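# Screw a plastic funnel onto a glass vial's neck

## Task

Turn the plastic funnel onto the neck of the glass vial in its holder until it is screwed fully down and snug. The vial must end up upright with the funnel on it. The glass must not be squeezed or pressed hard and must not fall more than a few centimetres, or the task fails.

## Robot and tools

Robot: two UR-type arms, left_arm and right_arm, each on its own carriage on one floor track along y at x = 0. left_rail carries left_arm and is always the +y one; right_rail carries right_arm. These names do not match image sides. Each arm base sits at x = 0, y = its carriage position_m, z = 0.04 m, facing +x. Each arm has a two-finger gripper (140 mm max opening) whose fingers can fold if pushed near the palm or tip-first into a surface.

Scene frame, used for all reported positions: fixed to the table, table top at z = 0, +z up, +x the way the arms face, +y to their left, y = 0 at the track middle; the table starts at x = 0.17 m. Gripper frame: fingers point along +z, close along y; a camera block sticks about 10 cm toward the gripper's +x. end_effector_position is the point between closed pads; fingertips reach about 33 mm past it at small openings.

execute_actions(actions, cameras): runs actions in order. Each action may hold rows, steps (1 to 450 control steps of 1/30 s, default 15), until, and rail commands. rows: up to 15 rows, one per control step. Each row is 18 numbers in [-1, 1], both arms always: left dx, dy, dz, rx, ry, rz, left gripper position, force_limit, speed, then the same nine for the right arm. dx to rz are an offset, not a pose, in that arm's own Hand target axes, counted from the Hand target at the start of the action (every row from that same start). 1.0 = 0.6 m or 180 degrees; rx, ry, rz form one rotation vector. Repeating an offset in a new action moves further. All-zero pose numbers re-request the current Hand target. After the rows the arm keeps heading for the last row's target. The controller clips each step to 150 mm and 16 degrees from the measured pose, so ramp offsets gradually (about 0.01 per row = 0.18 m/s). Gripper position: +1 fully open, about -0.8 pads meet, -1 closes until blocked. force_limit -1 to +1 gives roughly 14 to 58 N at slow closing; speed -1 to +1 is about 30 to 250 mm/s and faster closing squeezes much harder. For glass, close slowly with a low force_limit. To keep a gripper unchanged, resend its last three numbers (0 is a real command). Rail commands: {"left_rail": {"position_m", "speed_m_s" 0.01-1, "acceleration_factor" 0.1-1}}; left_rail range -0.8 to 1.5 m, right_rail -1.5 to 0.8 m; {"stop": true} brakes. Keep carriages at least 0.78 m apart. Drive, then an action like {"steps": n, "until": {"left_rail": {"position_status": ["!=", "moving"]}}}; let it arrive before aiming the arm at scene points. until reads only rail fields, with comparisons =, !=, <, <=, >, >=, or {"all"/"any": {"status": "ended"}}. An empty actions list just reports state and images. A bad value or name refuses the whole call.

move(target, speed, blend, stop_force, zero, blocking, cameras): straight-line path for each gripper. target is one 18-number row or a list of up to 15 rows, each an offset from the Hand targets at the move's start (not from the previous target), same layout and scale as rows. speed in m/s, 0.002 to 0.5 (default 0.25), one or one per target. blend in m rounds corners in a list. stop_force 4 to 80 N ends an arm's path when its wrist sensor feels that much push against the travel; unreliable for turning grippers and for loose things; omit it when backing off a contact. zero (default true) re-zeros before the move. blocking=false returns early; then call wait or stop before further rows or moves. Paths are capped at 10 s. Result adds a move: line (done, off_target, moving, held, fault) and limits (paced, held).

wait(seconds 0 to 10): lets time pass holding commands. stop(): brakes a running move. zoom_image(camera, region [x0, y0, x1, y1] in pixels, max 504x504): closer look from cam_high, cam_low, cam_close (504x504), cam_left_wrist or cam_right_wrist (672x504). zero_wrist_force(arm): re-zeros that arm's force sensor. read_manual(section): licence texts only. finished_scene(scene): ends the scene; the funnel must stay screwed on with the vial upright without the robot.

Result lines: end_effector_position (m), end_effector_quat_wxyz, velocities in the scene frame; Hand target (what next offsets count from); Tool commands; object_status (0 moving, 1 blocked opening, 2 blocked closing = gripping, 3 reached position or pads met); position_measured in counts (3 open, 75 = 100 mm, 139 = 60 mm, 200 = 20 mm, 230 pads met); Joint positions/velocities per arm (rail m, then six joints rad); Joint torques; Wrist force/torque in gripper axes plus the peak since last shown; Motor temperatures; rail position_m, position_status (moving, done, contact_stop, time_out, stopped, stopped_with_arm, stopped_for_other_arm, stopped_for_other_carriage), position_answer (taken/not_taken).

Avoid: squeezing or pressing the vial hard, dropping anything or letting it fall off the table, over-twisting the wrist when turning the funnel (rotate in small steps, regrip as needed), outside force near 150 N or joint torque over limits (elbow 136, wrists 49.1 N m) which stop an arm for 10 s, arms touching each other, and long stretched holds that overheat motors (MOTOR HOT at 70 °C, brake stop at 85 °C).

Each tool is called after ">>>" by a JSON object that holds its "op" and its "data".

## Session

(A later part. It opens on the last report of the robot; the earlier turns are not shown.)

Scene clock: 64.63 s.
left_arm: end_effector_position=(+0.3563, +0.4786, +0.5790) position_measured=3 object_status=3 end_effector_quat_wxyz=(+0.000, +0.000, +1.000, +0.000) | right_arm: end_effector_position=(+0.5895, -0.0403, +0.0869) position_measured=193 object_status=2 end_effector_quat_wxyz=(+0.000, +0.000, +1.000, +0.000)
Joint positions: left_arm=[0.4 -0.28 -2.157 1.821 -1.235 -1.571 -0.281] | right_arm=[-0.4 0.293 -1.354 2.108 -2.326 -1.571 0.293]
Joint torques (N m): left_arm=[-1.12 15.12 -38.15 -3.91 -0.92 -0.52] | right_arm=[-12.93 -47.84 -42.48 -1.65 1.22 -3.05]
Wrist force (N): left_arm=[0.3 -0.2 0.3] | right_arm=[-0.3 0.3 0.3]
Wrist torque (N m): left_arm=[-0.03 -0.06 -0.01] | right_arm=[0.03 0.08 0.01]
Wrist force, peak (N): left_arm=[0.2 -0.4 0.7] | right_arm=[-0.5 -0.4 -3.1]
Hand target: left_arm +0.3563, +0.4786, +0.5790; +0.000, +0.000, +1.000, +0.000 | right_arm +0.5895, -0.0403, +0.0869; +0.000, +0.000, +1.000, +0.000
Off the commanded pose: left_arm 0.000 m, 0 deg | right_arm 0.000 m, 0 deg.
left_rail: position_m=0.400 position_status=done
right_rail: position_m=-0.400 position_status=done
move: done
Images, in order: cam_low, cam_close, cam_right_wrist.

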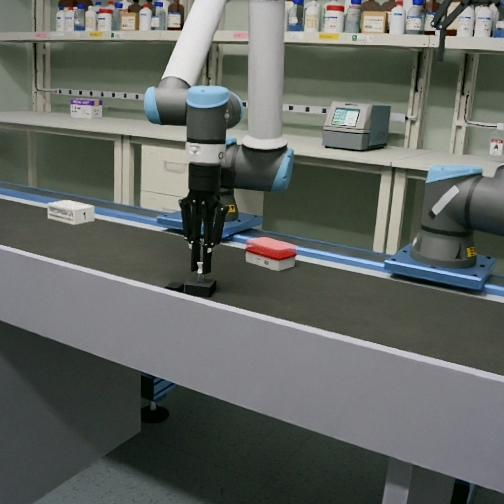

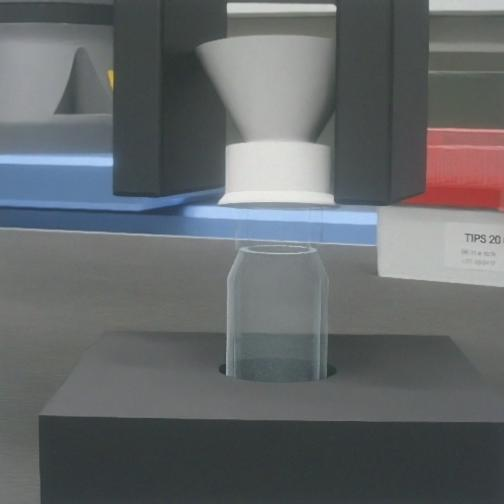

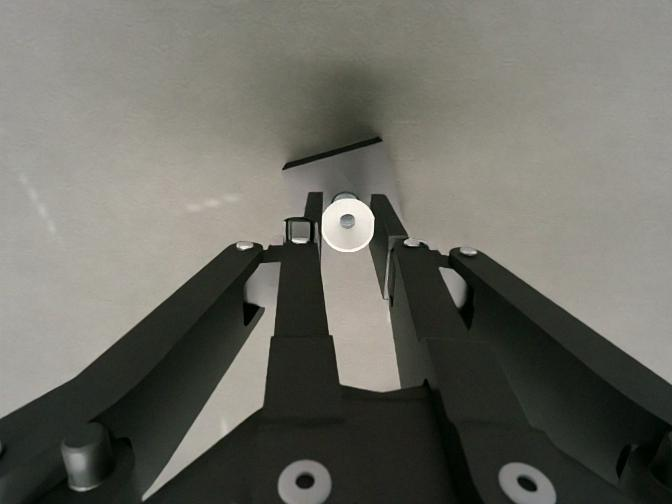

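>>> {"op": "move", "data": {"target": [[0,0,0,0,0,0,1,1,1,0,0.0,-0.017,0,0,0,-1,-1,-1],[0,0,0,0,0,0,1,1,1,0,0.0,-0.017,0,0,-0.5,-1,-1,-1]], "speed": [0.03,0.3], "cameras": ["cam_right_wrist","cam_close","cam_high"]}}

>>> {"op": "zoom_image", "data": {"camera": "cam_close", "region": [180, 0, 400, 200]}}

>>> {"op": "move", "data": {"target": [0,0,0,0,0,0,1,1,1,0,0.0,0,0,0,-0.5,-1,-1,-1], "speed": 0.3, "cameras": ["cam_right_wrist","cam_close","cam_high"]}}

>>> {"op": "zoom_image", "data": {"camera": "cam_close", "region": [180, 0, 400, 200]}}

Scene clock: 69.87 s.
Wrist force, peak (N): left_arm=[-0.4 -0.7 0.1] | right_arm=[-0.3 0.2 1.1]
Off the commanded pose: left_arm 0.000 m, 0 deg | right_arm 0.000 m, 0 deg.
left_rail: position_m=0.400 position_status=done
right_rail: position_m=-0.400 position_status=done
move: done
Images, in order: cam_high, cam_close, cam_right_wrist.

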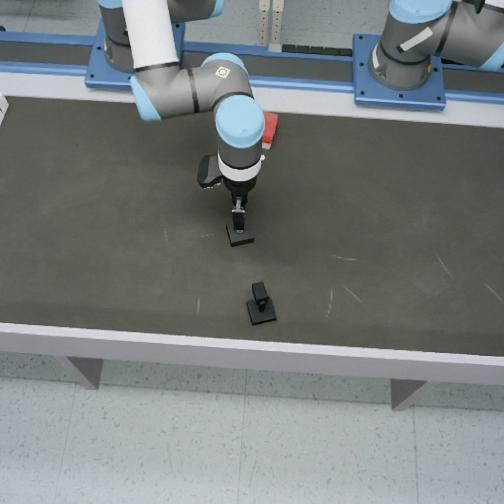

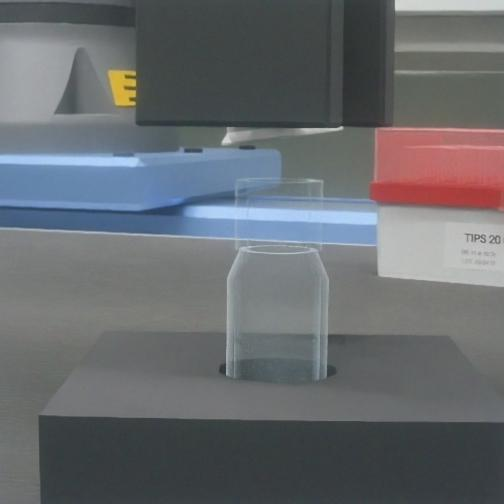

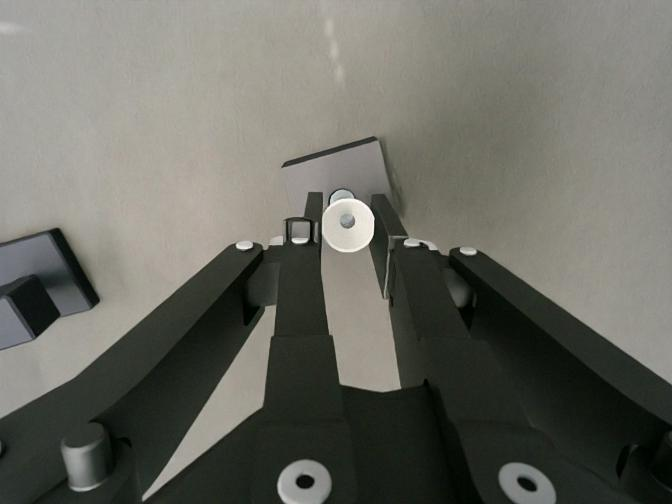

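Scaled by 2.291 from the camera's 504x504 image, which has a finer 720x720 frame.

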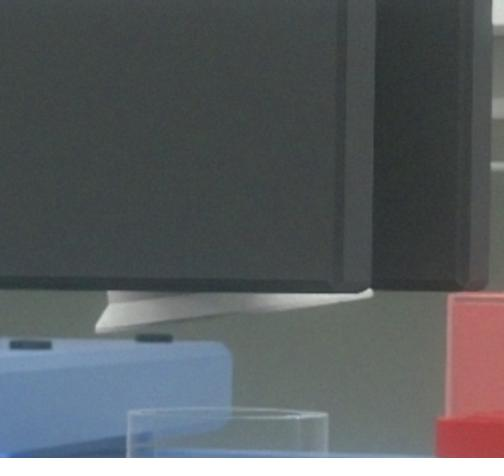

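Scene clock: 73.10 s.
left_arm: end_effector_position=(+0.3563, +0.4786, +0.5790) position_measured=3 object_status=3 end_effector_quat_wxyz=(+0.000, +0.000, +1.000, +0.000) | right_arm: end_effector_position=(+0.5895, -0.0403, +0.0970) position_measured=193 object_status=2 end_effector_quat_wxyz=(+0.000, +1.000, +0.000, +0.000)
Joint positions: left_arm=[0.4 -0.28 -2.157 1.821 -1.235 -1.571 -0.281] | right_arm=[-0.4 0.293 -1.367 2.101 -2.305 -1.571 -2.848]
Joint torques (N m): left_arm=[-1.42 14.23 -39.08 -3.85 -1.03 -0.6] | right_arm=[-13.08 -76.95 -30.49 -1.98 3.81 -3.11]
Wrist force (N): left_arm=[0.1 -0.2 0.2] | right_arm=[-0.3 0.0 0.4]
Wrist torque (N m): left_arm=[-0.04 -0.01 -0.01] | right_arm=[-0.05 0.06 0.02]
Wrist force, peak (N): left_arm=[0.1 -0.3 1.0] | right_arm=[0.4 0.2 1.2]
Hand target: left_arm +0.3563, +0.4786, +0.5790; +0.000, +0.000, +1.000, +0.000 | right_arm +0.5895, -0.0403, +0.0971; +0.000, +1.000, +0.000, +0.000
Off the commanded pose: left_arm 0.000 m, 0 deg | right_arm 0.000 m, 0 deg.
left_rail: position_m=0.400 position_status=done
right_rail: position_m=-0.400 position_status=done
move: done
Images, in order: cam_high, cam_close, cam_right_wrist.

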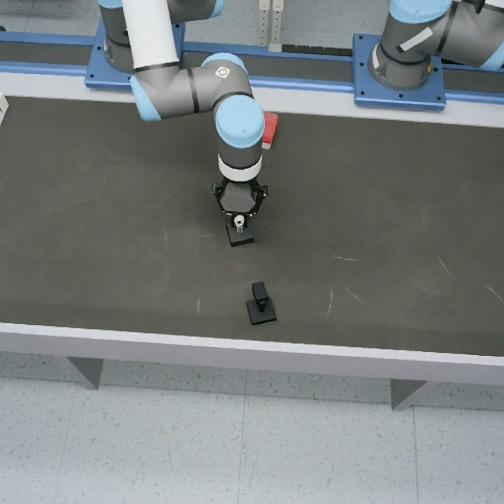

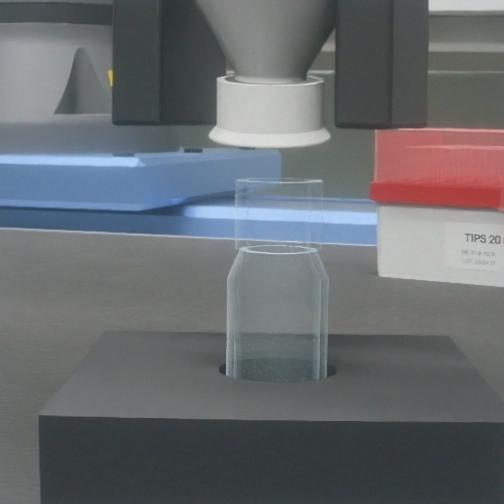

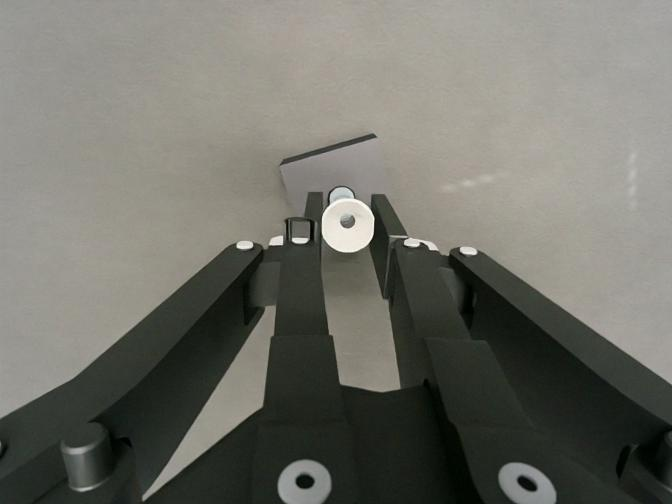

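Scaled by 2.291 from the camera's 504x504 image, which has a finer 720x720 frame.

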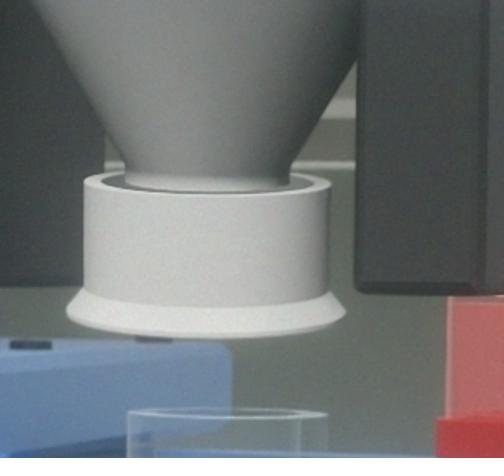

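>>> {"op": "move", "data": {"target": [[0,0,0,0,0,0,1,1,1,0,0.0,-0.05,0,0,0,-1,-1,-1],[0,0,0,0,0,0,1,1,1,0,0.25,-0.05,0,0,0,-1,-1,-1],[0,0,0,0,0,0,1,1,1,0,0.25,0.086,0,0,0,-1,-1,-1]], "speed": [0.1,0.15,0.08], "cameras": []}}

>>> {"op": "move", "data": {"target": [0,0,0,0,0,0,1,1,1,0,0.0,0.02,0,0,0,-1,-1,-1], "speed": 0.008, "stop_force": 8, "cameras": ["cam_right_wrist","cam_low"]}}

>>> {"op": "zoom_image", "data": {"camera": "cam_right_wrist", "region": [300, 180, 390, 260]}}

>>> {"op": "zoom_image", "data": {"camera": "cam_low", "region": [110, 230, 190, 300]}}

Scene clock: 78.90 s.
Wrist force, peak (N): left_arm=[0.2 -0.1 0.9] | right_arm=[-0.7 -2.1 0.0]
Off the commanded pose: left_arm 0.000 m, 0 deg | right_arm 0.000 m, 0 deg.
left_rail: position_m=0.400 position_status=done
right_rail: position_m=-0.400 position_status=done
move: done

Scene clock: 81.50 s.
left_arm: end_effector_position=(+0.3563, +0.4786, +0.5790) position_measured=3 object_status=3 end_effector_quat_wxyz=(+0.000, +0.000, +1.000, +0.000) | right_arm: end_effector_position=(+0.5895, -0.1903, +0.0347) position_measured=193 object_status=2 end_effector_quat_wxyz=(+0.000, +1.000, +0.000, +0.000)
Joint positions: left_arm=[0.4 -0.28 -2.157 1.821 -1.235 -1.571 -0.281] | right_arm=[-0.4 0.06 -1.368 2.262 -2.465 -1.571 -3.082]
Joint torques (N m): left_arm=[2.06 14.18 -38.25 -3.58 -1.14 -0.39] | right_arm=[3.22 -65.7 -33.92 -1.17 3.19 2.43]
Wrist force (N): left_arm=[0.2 0.0 0.3] | right_arm=[0.5 -0.6 -8.5]
Wrist torque (N m): left_arm=[0.00 -0.04 0.00] | right_arm=[-0.26 -0.23 -0.03]
Wrist force, peak (N): left_arm=[0.2 0.4 0.9] | right_arm=[-11.6 1.7 -31.5]
Hand target: left_arm +0.3563, +0.4786, +0.5790; +0.000, +0.000, +1.000, +0.000 | right_arm +0.5895, -0.1903, +0.0347; +0.000, +1.000, +0.000, +0.000 (not the last commanded pose)
Off the commanded pose: left_arm 0.000 m, 0 deg | right_arm 0.001 m, 0 deg.
left_rail: position_m=0.400 position_status=done
right_rail: position_m=-0.400 position_status=done
move: contact (right_arm)
Images, in order: cam_low, cam_right_wrist.

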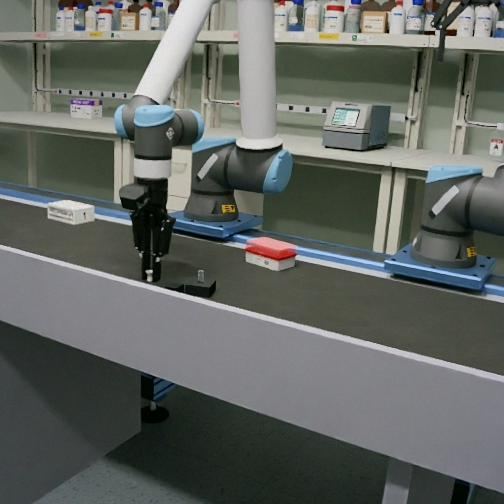

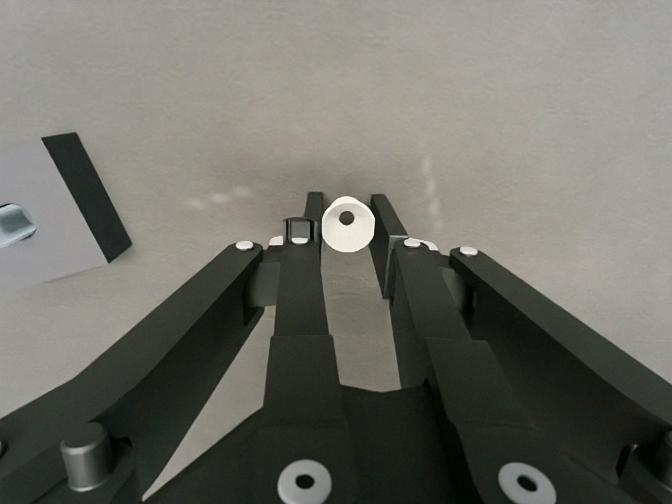

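Scaled by 5.600 from the camera's 672x504 image, which has a finer 960x720 frame.

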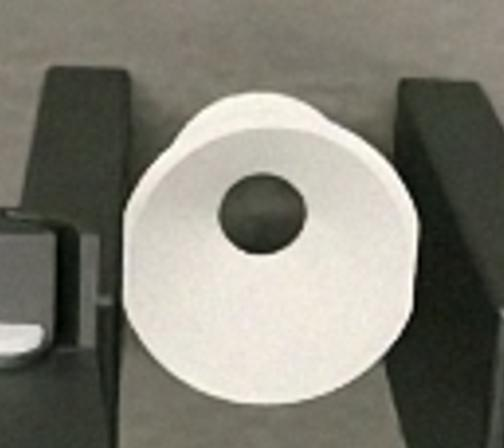

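Scaled by 6.300 from the camera's 504x504 image, which has a finer 720x720 frame.

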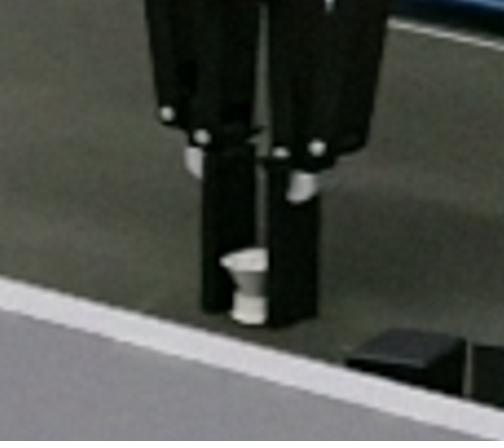

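>>> {"op": "move", "data": {"target": [0,0,0,0,0,0,1,1,1,0,0,-0.002,0,0,0,-1,-1,-1], "speed": 0.01, "cameras": []}}

>>> {"op": "move", "data": {"target": [0,0,0,0,0,0,1,1,1,0,0,0,0,0,0,0,-1,-1], "cameras": ["cam_right_wrist"]}}

>>> {"op": "move", "data": {"target": [0,0,0,0,0,0,1,1,1,0,0,-0.09,0,0,0,0,-1,-1], "speed": 0.05, "cameras": ["cam_right_wrist"]}}

>>> {"op": "zoom_image", "data": {"camera": "cam_right_wrist", "region": [220, 120, 480, 300]}}

Scene clock: 83.10 s.
Wrist force, peak (N): left_arm=[0.1 -0.7 0.5] | right_arm=[0.4 0.1 -8.5]
Off the commanded pose: left_arm 0.000 m, 0 deg | right_arm 0.000 m, 0 deg.
left_rail: position_m=0.400 position_status=done
right_rail: position_m=-0.400 position_status=done
move: done

Scene clock: 84.73 s.
Wrist force, peak (N): left_arm=[0.8 -0.2 0.3] | right_arm=[0.9 -0.7 0.8]
Off the commanded pose: left_arm 0.000 m, 0 deg | right_arm 0.000 m, 0 deg.
left_rail: position_m=0.400 position_status=done
right_rail: position_m=-0.400 position_status=done
move: done
Images, in order: cam_right_wrist.

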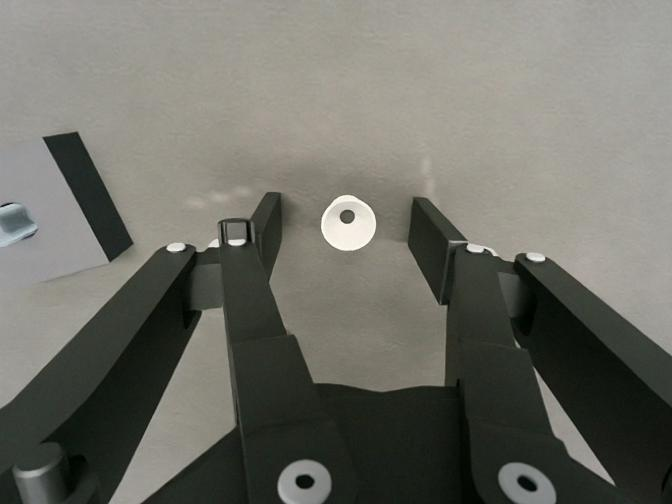

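Scene clock: 86.20 s.
left_arm: end_effector_position=(+0.3563, +0.4786, +0.5790) position_measured=3 object_status=3 end_effector_quat_wxyz=(+0.000, +0.000, +1.000, +0.000) | right_arm: end_effector_position=(+0.5895, -0.1903, +0.0899) position_measured=129 object_status=3 end_effector_quat_wxyz=(+0.000, +1.000, +0.000, +0.000)
Joint positions: left_arm=[0.4 -0.28 -2.157 1.821 -1.235 -1.571 -0.281] | right_arm=[-0.4 0.06 -1.454 2.226 -2.343 -1.571 -3.082]
Joint torques (N m): left_arm=[-0.74 14.24 -38.62 -4.42 -1.07 -0.38] | right_arm=[0.17 -69.11 -41.03 -1.36 2.91 1.74]
Wrist force (N): left_arm=[-0.2 -0.4 0.6] | right_arm=[0.3 -0.4 0.4]
Wrist torque (N m): left_arm=[-0.09 0.05 0.00] | right_arm=[-0.14 -0.09 -0.03]
Wrist force, peak (N): left_arm=[0.6 -0.1 0.7] | right_arm=[1.0 -0.9 0.9]
Hand target: left_arm +0.3563, +0.4786, +0.5790; +0.000, +0.000, +1.000, +0.000 | right_arm +0.5895, -0.1903, +0.0899; +0.000, +1.000, +0.000, +0.000
Off the commanded pose: left_arm 0.000 m, 0 deg | right_arm 0.000 m, 0 deg.
left_rail: position_m=0.400 position_status=done
right_rail: position_m=-0.400 position_status=done
move: done
Images, in order: cam_right_wrist.

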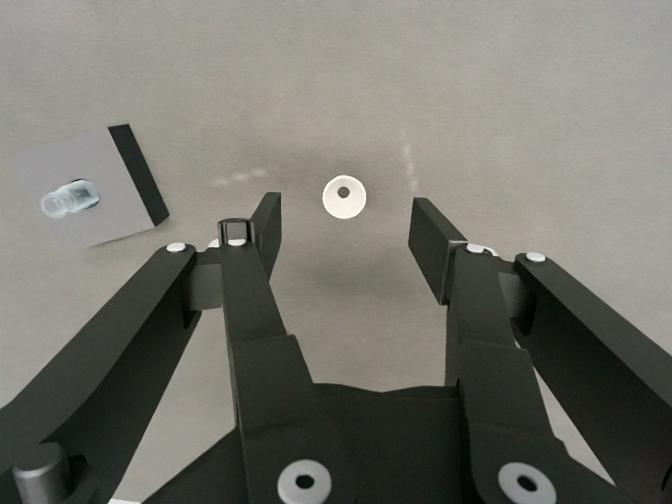

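Scaled by 1.938 from the camera's 672x504 image, which has a finer 960x720 frame.

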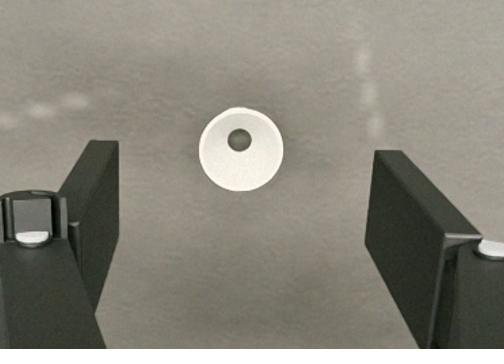

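>>> {"op": "move", "data": {"target": [[0,0,0,0,0,0,1,1,1,0,0,0,0,0,-0.5,0,-1,-1],[0,0,0,0,0,0,1,1,1,0,0,0,0,0,-0.995,0,-1,-1]], "speed": 0.4, "blend": 0.01, "cameras": ["cam_right_wrist"]}}

>>> {"op": "zoom_image", "data": {"camera": "cam_right_wrist", "region": [220, 120, 480, 300]}}

Scene clock: 94.43 s.
left_arm: end_effector_position=(+0.3563, +0.4786, +0.5790) position_measured=3 object_status=3 end_effector_quat_wxyz=(+0.000, +0.000, +1.000, +0.000) | right_arm: end_effector_position=(+0.5895, -0.1903, +0.0899) position_measured=129 object_status=3 end_effector_quat_wxyz=(+0.000, +0.008, +1.000, +0.000)
Joint positions: left_arm=[0.4 -0.28 -2.157 1.821 -1.235 -1.571 -0.281] | right_arm=[-0.4 0.06 -1.454 2.226 -2.343 -1.571 -6.208]
Joint torques (N m): left_arm=[0.68 14.5 -40.14 -3.89 -1.23 -0.34] | right_arm=[-13.99 -67.45 -29.4 -1.76 3.92 -2.51]
Wrist force (N): left_arm=[-0.2 0.0 0.6] | right_arm=[0.3 -0.6 0.6]
Wrist torque (N m): left_arm=[0.00 0.05 0.00] | right_arm=[-0.17 -0.07 -0.01]
Wrist force, peak (N): left_arm=[0.2 -0.5 0.6] | right_arm=[1.0 -1.1 1.0]
Hand target: left_arm +0.3563, +0.4786, +0.5790; +0.000, +0.000, +1.000, +0.000 | right_arm +0.5895, -0.1903, +0.0899; +0.000, +0.008, +1.000, +0.000
Off the commanded pose: left_arm 0.000 m, 0 deg | right_arm 0.000 m, 0 deg.
left_rail: position_m=0.400 position_status=done
right_rail: position_m=-0.400 position_status=done
move: done; blend cut to 0 m at target 1
Images, in order: cam_right_wrist.

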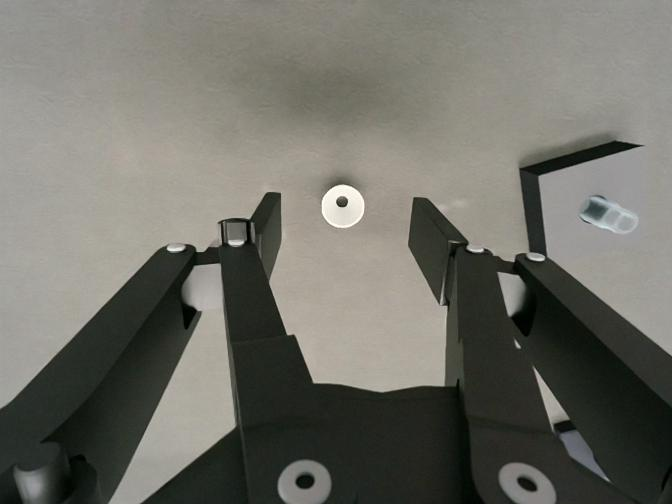

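Scaled by 1.938 from the camera's 672x504 image, which has a finer 960x720 frame.

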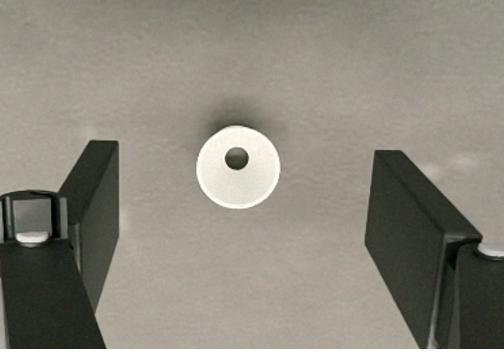

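>>> {"op": "move", "data": {"target": [0,0,0,0,0,0,1,1,1,-0.0045,-0.0008,0.089,0,0,0,0,-0.05,-1], "speed": 0.05, "cameras": ["cam_right_wrist"]}}

>>> {"op": "move", "data": {"target": [0,0,0,0,0,0,1,1,1,0,0,0,0,0,0,-1,-0.05,-1], "cameras": ["cam_right_wrist"]}}

>>> {"op": "zoom_image", "data": {"camera": "cam_right_wrist", "region": [300, 180, 390, 260]}}

>>> {"op": "move", "data": {"target": [0,0,0,0,0,0,1,1,1,0,0,-0.15,0,0,0,-1,-0.05,-1], "speed": 0.1, "cameras": ["cam_right_wrist"]}}

>>> {"op": "zoom_image", "data": {"camera": "cam_right_wrist", "region": [300, 180, 390, 260]}}

Scene clock: 97.17 s.
Wrist force, peak (N): left_arm=[0.3 -0.4 0.7] | right_arm=[1.2 -0.7 0.4]
Off the commanded pose: left_arm 0.000 m, 0 deg | right_arm 0.000 m, 0 deg.
left_rail: position_m=0.400 position_status=done
right_rail: position_m=-0.400 position_status=done
move: done
Images, in order: cam_right_wrist.

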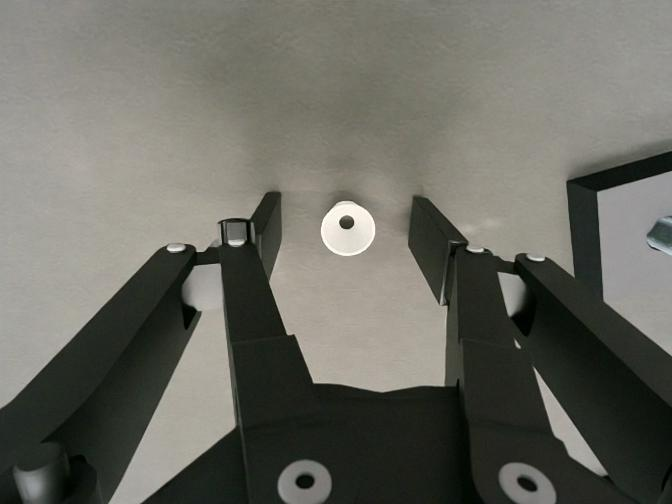

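Scene clock: 98.87 s.
Wrist force, peak (N): left_arm=[0.1 -0.5 0.7] | right_arm=[1.2 -0.3 -4.5]
Off the commanded pose: left_arm 0.000 m, 0 deg | right_arm 0.000 m, 0 deg.
left_rail: position_m=0.400 position_status=done
right_rail: position_m=-0.400 position_status=done
move: done
Images, in order: cam_right_wrist.

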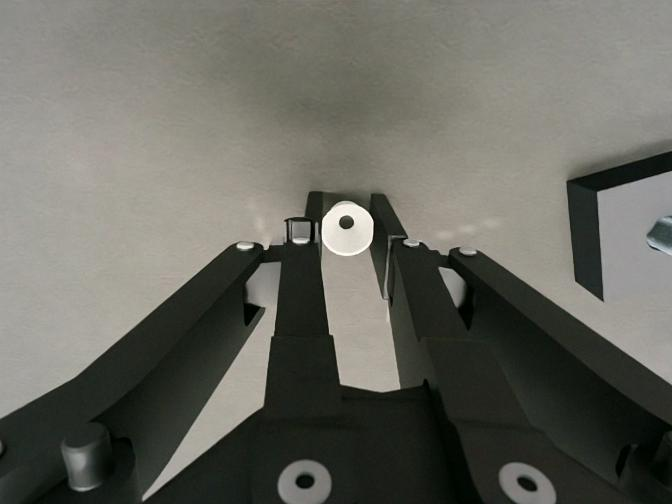

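Scaled by 5.600 from the camera's 672x504 image, which has a finer 960x720 frame.

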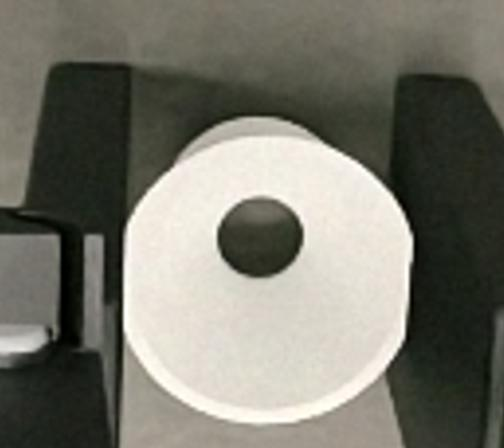

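Scene clock: 100.27 s.
left_arm: end_effector_position=(+0.3563, +0.4786, +0.5790) position_measured=3 object_status=3 end_effector_quat_wxyz=(+0.000, +0.000, +1.000, +0.000) | right_arm: end_effector_position=(+0.5922, -0.1908, +0.1265) position_measured=194 object_status=2 end_effector_quat_wxyz=(+0.000, +0.008, +1.000, +0.000)
Joint positions: left_arm=[0.4 -0.28 -2.157 1.821 -1.235 -1.571 -0.281] | right_arm=[-0.4 0.059 -1.5 2.192 -2.263 -1.571 -6.209]
Joint torques (N m): left_arm=[-0.32 17.63 -39.64 -4.23 -1.25 -0.15] | right_arm=[-8.71 -65.17 -43.39 -1.46 3.49 -0.68]
Wrist force (N): left_arm=[0.7 0.0 0.5] | right_arm=[0.6 -0.6 0.6]
Wrist torque (N m): left_arm=[0.01 -0.16 0.00] | right_arm=[-0.15 -0.13 0.01]
Wrist force, peak (N): left_arm=[0.5 -0.2 0.8] | right_arm=[0.5 -0.3 -3.8]
Hand target: left_arm +0.3563, +0.4786, +0.5790; +0.000, +0.000, +1.000, +0.000 | right_arm +0.5922, -0.1908, +0.1265; +0.000, +0.008, +1.000, +0.000
Off the commanded pose: left_arm 0.000 m, 0 deg | right_arm 0.000 m, 0 deg.
left_rail: position_m=0.400 position_status=done
right_rail: position_m=-0.400 position_status=done
move: done
Images, in order: cam_right_wrist.

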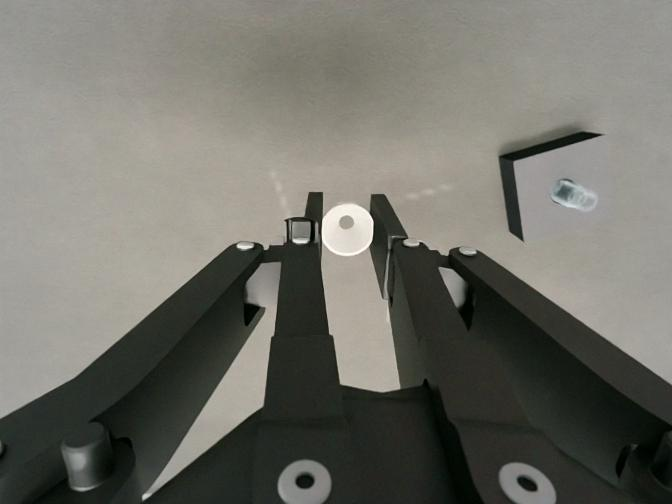

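Scaled by 5.600 from the camera's 672x504 image, which has a finer 960x720 frame.

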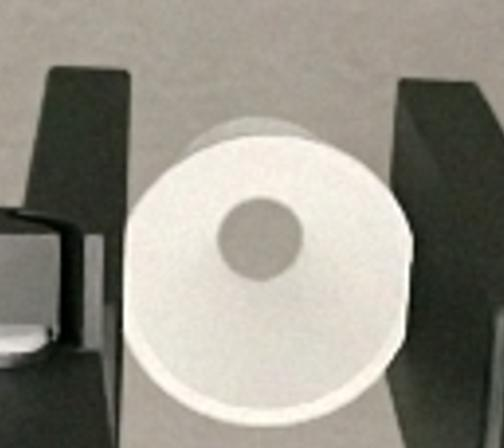

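>>> {"op": "move", "data": {"target": [0,0,0,0,0,0,1,1,1,0.0135,0.2506,0.042,0,0,0,-1,-0.05,-1], "speed": 0.1, "cameras": ["cam_right_wrist","cam_close","cam_high"]}}

>>> {"op": "zoom_image", "data": {"camera": "cam_right_wrist", "region": [315, 170, 375, 230]}}

>>> {"op": "zoom_image", "data": {"camera": "cam_close", "region": [180, 60, 400, 260]}}

>>> {"op": "zoom_image", "data": {"camera": "cam_high", "region": [225, 205, 255, 240]}}

Scene clock: 103.30 s.
left_arm: end_effector_position=(+0.3563, +0.4786, +0.5790) position_measured=3 object_status=3 end_effector_quat_wxyz=(+0.000, +0.000, +1.000, +0.000) | right_arm: end_effector_position=(+0.5865, -0.0404, +0.1014) position_measured=194 object_status=2 end_effector_quat_wxyz=(+0.000, +0.008, +1.000, +0.000)
Joint positions: left_arm=[0.4 -0.28 -2.157 1.821 -1.235 -1.571 -0.281] | right_arm=[-0.4 0.294 -1.376 2.103 -2.298 -1.571 -5.973]
Joint torques (N m): left_arm=[0.26 14.21 -39.15 -3.99 -0.97 -0.4] | right_arm=[4.8 -48.3 -42.04 -7.61 -3.11 2.76]
Wrist force (N): left_arm=[0.2 0.5 0.0] | right_arm=[0.3 0.1 0.2]
Wrist torque (N m): left_arm=[0.10 -0.04 0.00] | right_arm=[0.00 -0.07 0.01]
Wrist force, peak (N): left_arm=[0.4 -0.2 0.7] | right_arm=[-0.4 -2.2 -0.1]
Hand target: left_arm +0.3563, +0.4786, +0.5790; +0.000, +0.000, +1.000, +0.000 | right_arm +0.5865, -0.0403, +0.1013; +0.000, +0.008, +1.000, +0.000
Off the commanded pose: left_arm 0.000 m, 0 deg | right_arm 0.000 m, 0 deg.
left_rail: position_m=0.400 position_status=done
right_rail: position_m=-0.400 position_status=done
move: done
Images, in order: cam_high, cam_close, cam_right_wrist.

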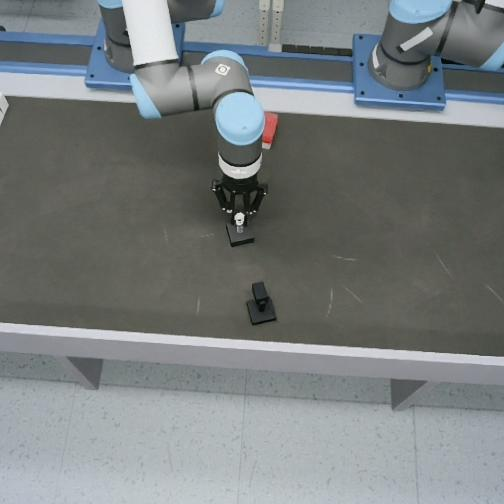

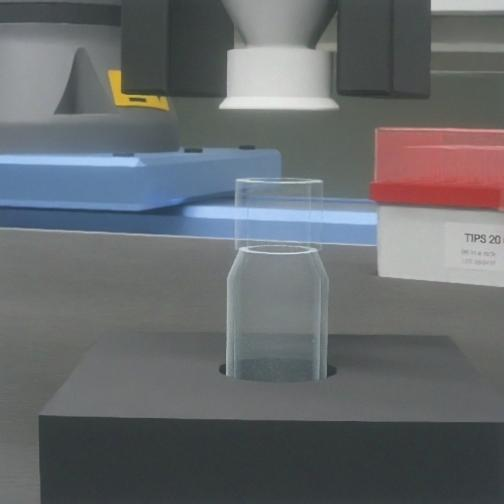

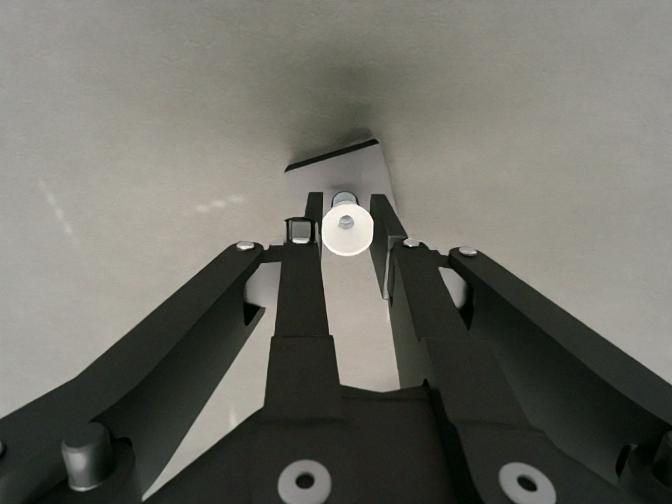

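Scaled by 8.400 from the camera's 672x504 image, which has a finer 960x720 frame.

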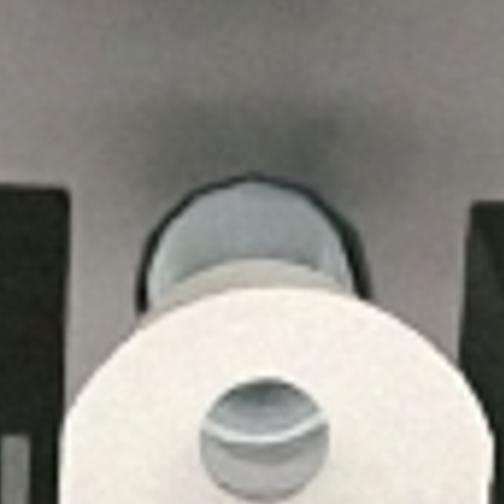

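Scaled by 2.291 from the camera's 504x504 image, which has a finer 720x720 frame.

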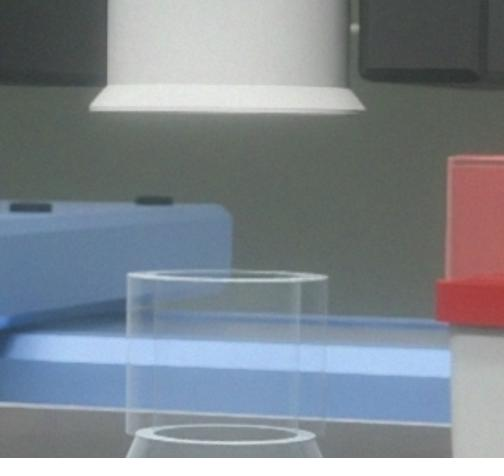

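Scaled by 14.400 from the camera's 504x504 image, which has a finer 720x720 frame.

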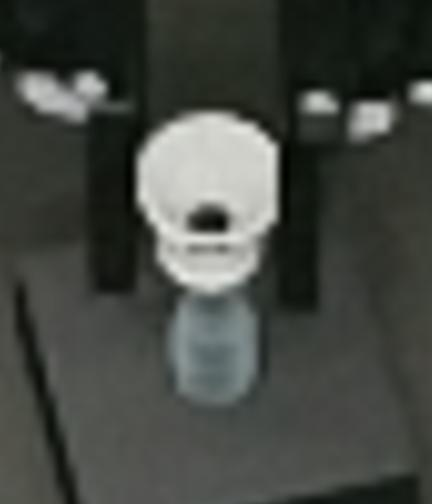

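>>> {"op": "move", "data": {"target": [0,0,0,0,0,0,1,1,1,0.0013,-0.0005,0.013,0,0,0,-1,-0.05,-1], "speed": 0.03, "cameras": []}}

>>> {"op": "move", "data": {"target": [0,0,0,0,0,0,1,1,1,0.0,0.0,0.015,0,0,0,-1,-0.05,-1], "speed": 0.004, "stop_force": 3, "cameras": ["cam_right_wrist","cam_close"]}}

>>> {"op": "zoom_image", "data": {"camera": "cam_right_wrist", "region": [300, 180, 390, 260]}}

>>> {"op": "zoom_image", "data": {"camera": "cam_close", "region": [180, 60, 400, 260]}}

Scene clock: 105.03 s.
left_arm: end_effector_position=(+0.3563, +0.4786, +0.5790) position_measured=3 object_status=3 end_effector_quat_wxyz=(+0.000, +0.000, +1.000, +0.000) | right_arm: end_effector_position=(+0.5857, -0.0406, +0.0936) position_measured=194 object_status=2 end_effector_quat_wxyz=(+0.000, +0.008, +1.000, +0.000)
Joint positions: left_arm=[0.4 -0.28 -2.157 1.821 -1.235 -1.571 -0.281] | right_arm=[-0.4 0.294 -1.367 2.11 -2.314 -1.571 -5.973]
Joint torques (N m): left_arm=[-0.11 17.13 -39.24 -3.83 -1.47 -0.3] | right_arm=[-8.1 -48.63 -29.97 -7.79 -2.89 -0.91]
Wrist force (N): left_arm=[0.0 -0.4 -0.2] | right_arm=[0.1 -0.5 0.5]
Wrist torque (N m): left_arm=[-0.08 0.00 0.00] | right_arm=[-0.15 -0.02 0.01]
Wrist force, peak (N): left_arm=[0.3 -0.4 0.7] | right_arm=[0.8 -0.3 0.8]
Hand target: left_arm +0.3563, +0.4786, +0.5790; +0.000, +0.000, +1.000, +0.000 | right_arm +0.5857, -0.0406, +0.0935; +0.000, +0.008, +1.000, +0.000
Off the commanded pose: left_arm 0.000 m, 0 deg | right_arm 0.000 m, 0 deg.
left_rail: position_m=0.400 position_status=done
right_rail: position_m=-0.400 position_status=done
move: done

stop_force must be a number from 4 to 80 (N); nothing of the call was run

Scaled by 5.600 from the camera's 672x504 image, which has a finer 960x720 frame.

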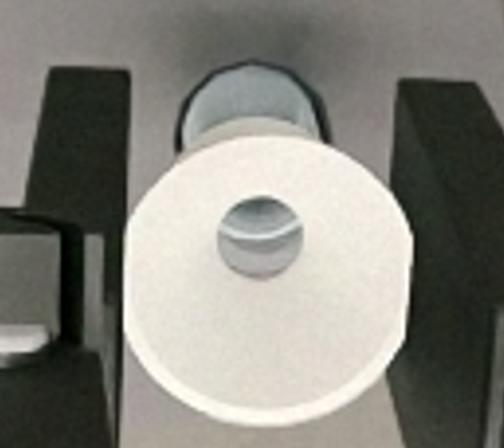

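Scaled by 2.291 from the camera's 504x504 image, which has a finer 720x720 frame.

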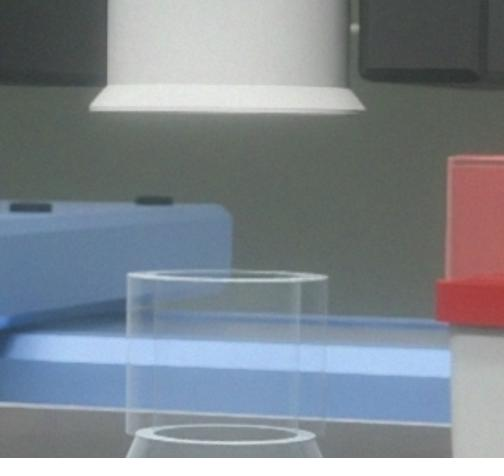

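>>> {"op": "move", "data": {"target": [0,0,0,0,0,0,1,1,1,0.0,0.0,0.02,0,0,0,-1,-0.05,-1], "speed": 0.004, "stop_force": 4, "cameras": ["cam_right_wrist","cam_close"]}}

>>> {"op": "zoom_image", "data": {"camera": "cam_right_wrist", "region": [300, 180, 390, 260]}}

>>> {"op": "zoom_image", "data": {"camera": "cam_close", "region": [180, 60, 400, 260]}}

Scene clock: 107.73 s.
left_arm: end_effector_position=(+0.3563, +0.4786, +0.5790) position_measured=3 object_status=3 end_effector_quat_wxyz=(+0.000, +0.000, +1.000, +0.000) | right_arm: end_effector_position=(+0.5857, -0.0406, +0.0904) position_measured=194 object_status=2 end_effector_quat_wxyz=(+0.000, +0.008, +1.000, +0.000)
Joint positions: left_arm=[0.4 -0.28 -2.157 1.821 -1.235 -1.571 -0.281] | right_arm=[-0.4 0.294 -1.363 2.112 -2.32 -1.571 -5.973]
Joint torques (N m): left_arm=[-0.41 14.77 -39.2 -4.32 -1.23 -0.47] | right_arm=[-10.09 -74.74 -39.95 -1.48 -2.95 -2.75]
Wrist force (N): left_arm=[0.7 0.0 0.4] | right_arm=[0.6 0.4 -3.6]
Wrist torque (N m): left_arm=[-0.01 -0.15 0.00] | right_arm=[-0.13 -0.10 0.01]
Wrist force, peak (N): left_arm=[0.1 -0.3 0.7] | right_arm=[0.8 0.5 -5.2]
Hand target: left_arm +0.3563, +0.4786, +0.5790; +0.000, +0.000, +1.000, +0.000 | right_arm +0.5857, -0.0406, +0.0904; +0.000, +0.008, +1.000, +0.000 (not the last commanded pose)
Off the commanded pose: left_arm 0.000 m, 0 deg | right_arm 0.009 m, 0 deg.
left_rail: position_m=0.400 position_status=done
right_rail: position_m=-0.400 position_status=done
move: contact (right_arm)
Images, in order: cam_close, cam_right_wrist.

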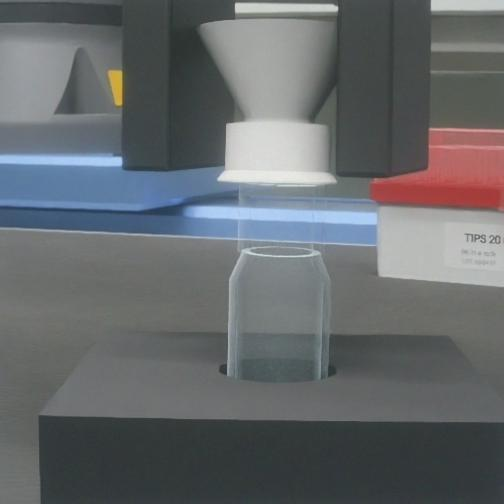

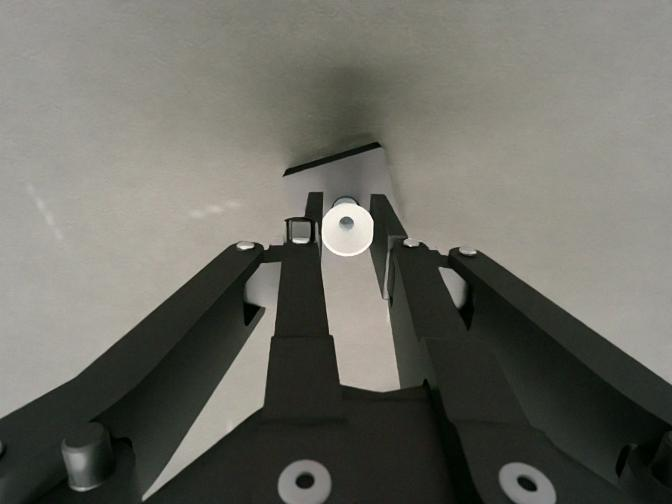

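Scaled by 5.600 from the camera's 672x504 image, which has a finer 960x720 frame.

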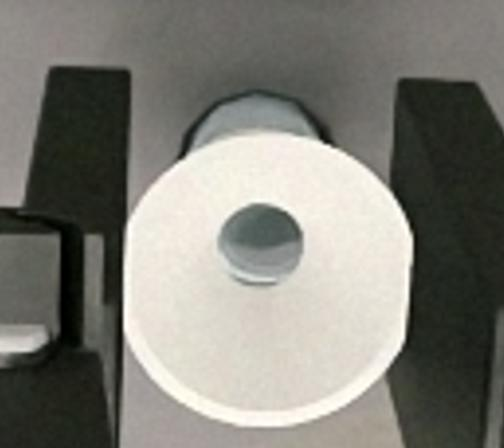

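Scaled by 2.291 from the camera's 504x504 image, which has a finer 720x720 frame.

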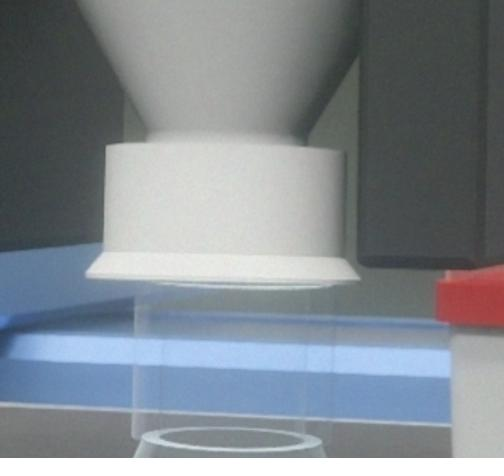

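>>> {"op": "move", "data": {"target": [[0,0,0,0,0,0,1,1,1,0.0,0.0,-0.005,0,0,0,-1,-0.05,-1],[0,0,0,0,0,0,1,1,1,-0.0022,0.0007,-0.005,0,0,0,-1,-0.05,-1]], "speed": 0.02, "cameras": ["cam_right_wrist","cam_close"]}}

>>> {"op": "zoom_image", "data": {"camera": "cam_right_wrist", "region": [300, 180, 390, 260]}}

>>> {"op": "zoom_image", "data": {"camera": "cam_close", "region": [180, 60, 400, 260]}}

Scene clock: 110.17 s.
left_arm: end_effector_position=(+0.3563, +0.4786, +0.5790) position_measured=3 object_status=3 end_effector_quat_wxyz=(+0.000, +0.000, +1.000, +0.000) | right_arm: end_effector_position=(+0.5870, -0.0402, +0.0934) position_measured=194 object_status=2 end_effector_quat_wxyz=(+0.000, +0.008, +1.000, +0.000)
Joint positions: left_arm=[0.4 -0.28 -2.157 1.821 -1.235 -1.571 -0.281] | right_arm=[-0.4 0.294 -1.365 2.108 -2.314 -1.571 -5.973]
Joint torques (N m): left_arm=[-2.47 15.84 -38.45 -4.07 -1.48 -0.26] | right_arm=[-10.78 -48.15 -42.63 -1.65 -2.81 -2.59]
Wrist force (N): left_arm=[0.0 0.1 -0.1] | right_arm=[0.6 -0.7 0.0]
Wrist torque (N m): left_arm=[0.01 0.01 0.00] | right_arm=[-0.18 -0.13 0.01]
Wrist force, peak (N): left_arm=[0.2 -0.1 0.7] | right_arm=[1.0 -0.3 -4.4]
Hand target: left_arm +0.3563, +0.4786, +0.5790; +0.000, +0.000, +1.000, +0.000 | right_arm +0.5870, -0.0402, +0.0934; +0.000, +0.008, +1.000, +0.000
Off the commanded pose: left_arm 0.000 m, 0 deg | right_arm 0.000 m, 0 deg.
left_rail: position_m=0.400 position_status=done
right_rail: position_m=-0.400 position_status=done
move: done
Images, in order: cam_close, cam_right_wrist.

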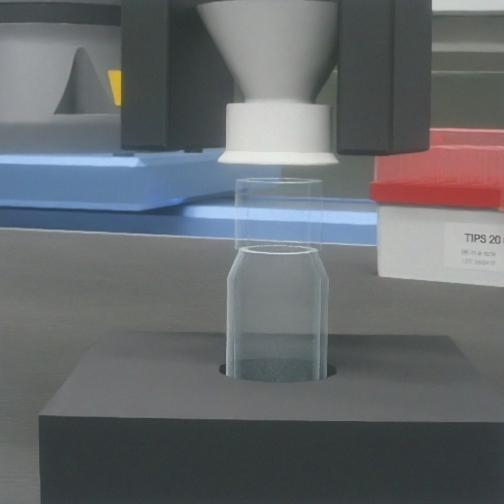

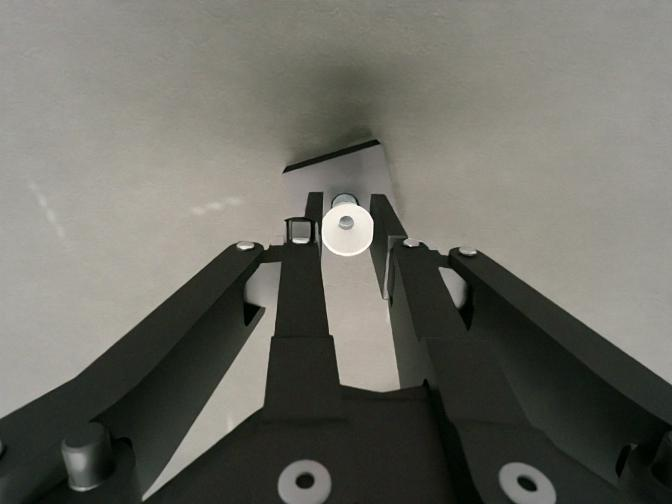

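Scaled by 5.600 from the camera's 672x504 image, which has a finer 960x720 frame.

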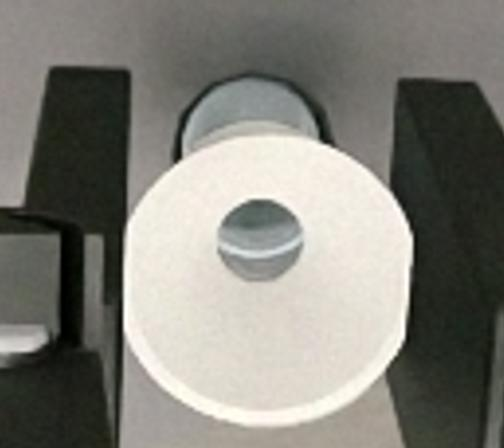

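Scaled by 2.291 from the camera's 504x504 image, which has a finer 720x720 frame.

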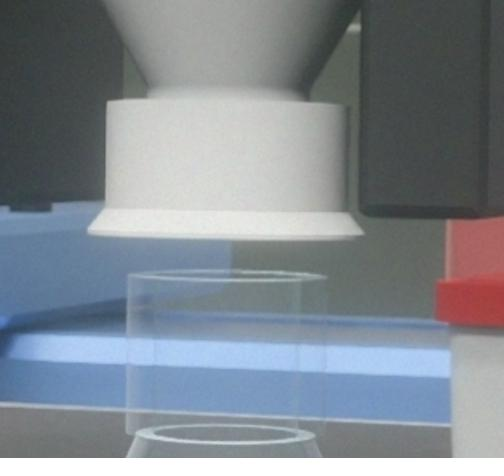

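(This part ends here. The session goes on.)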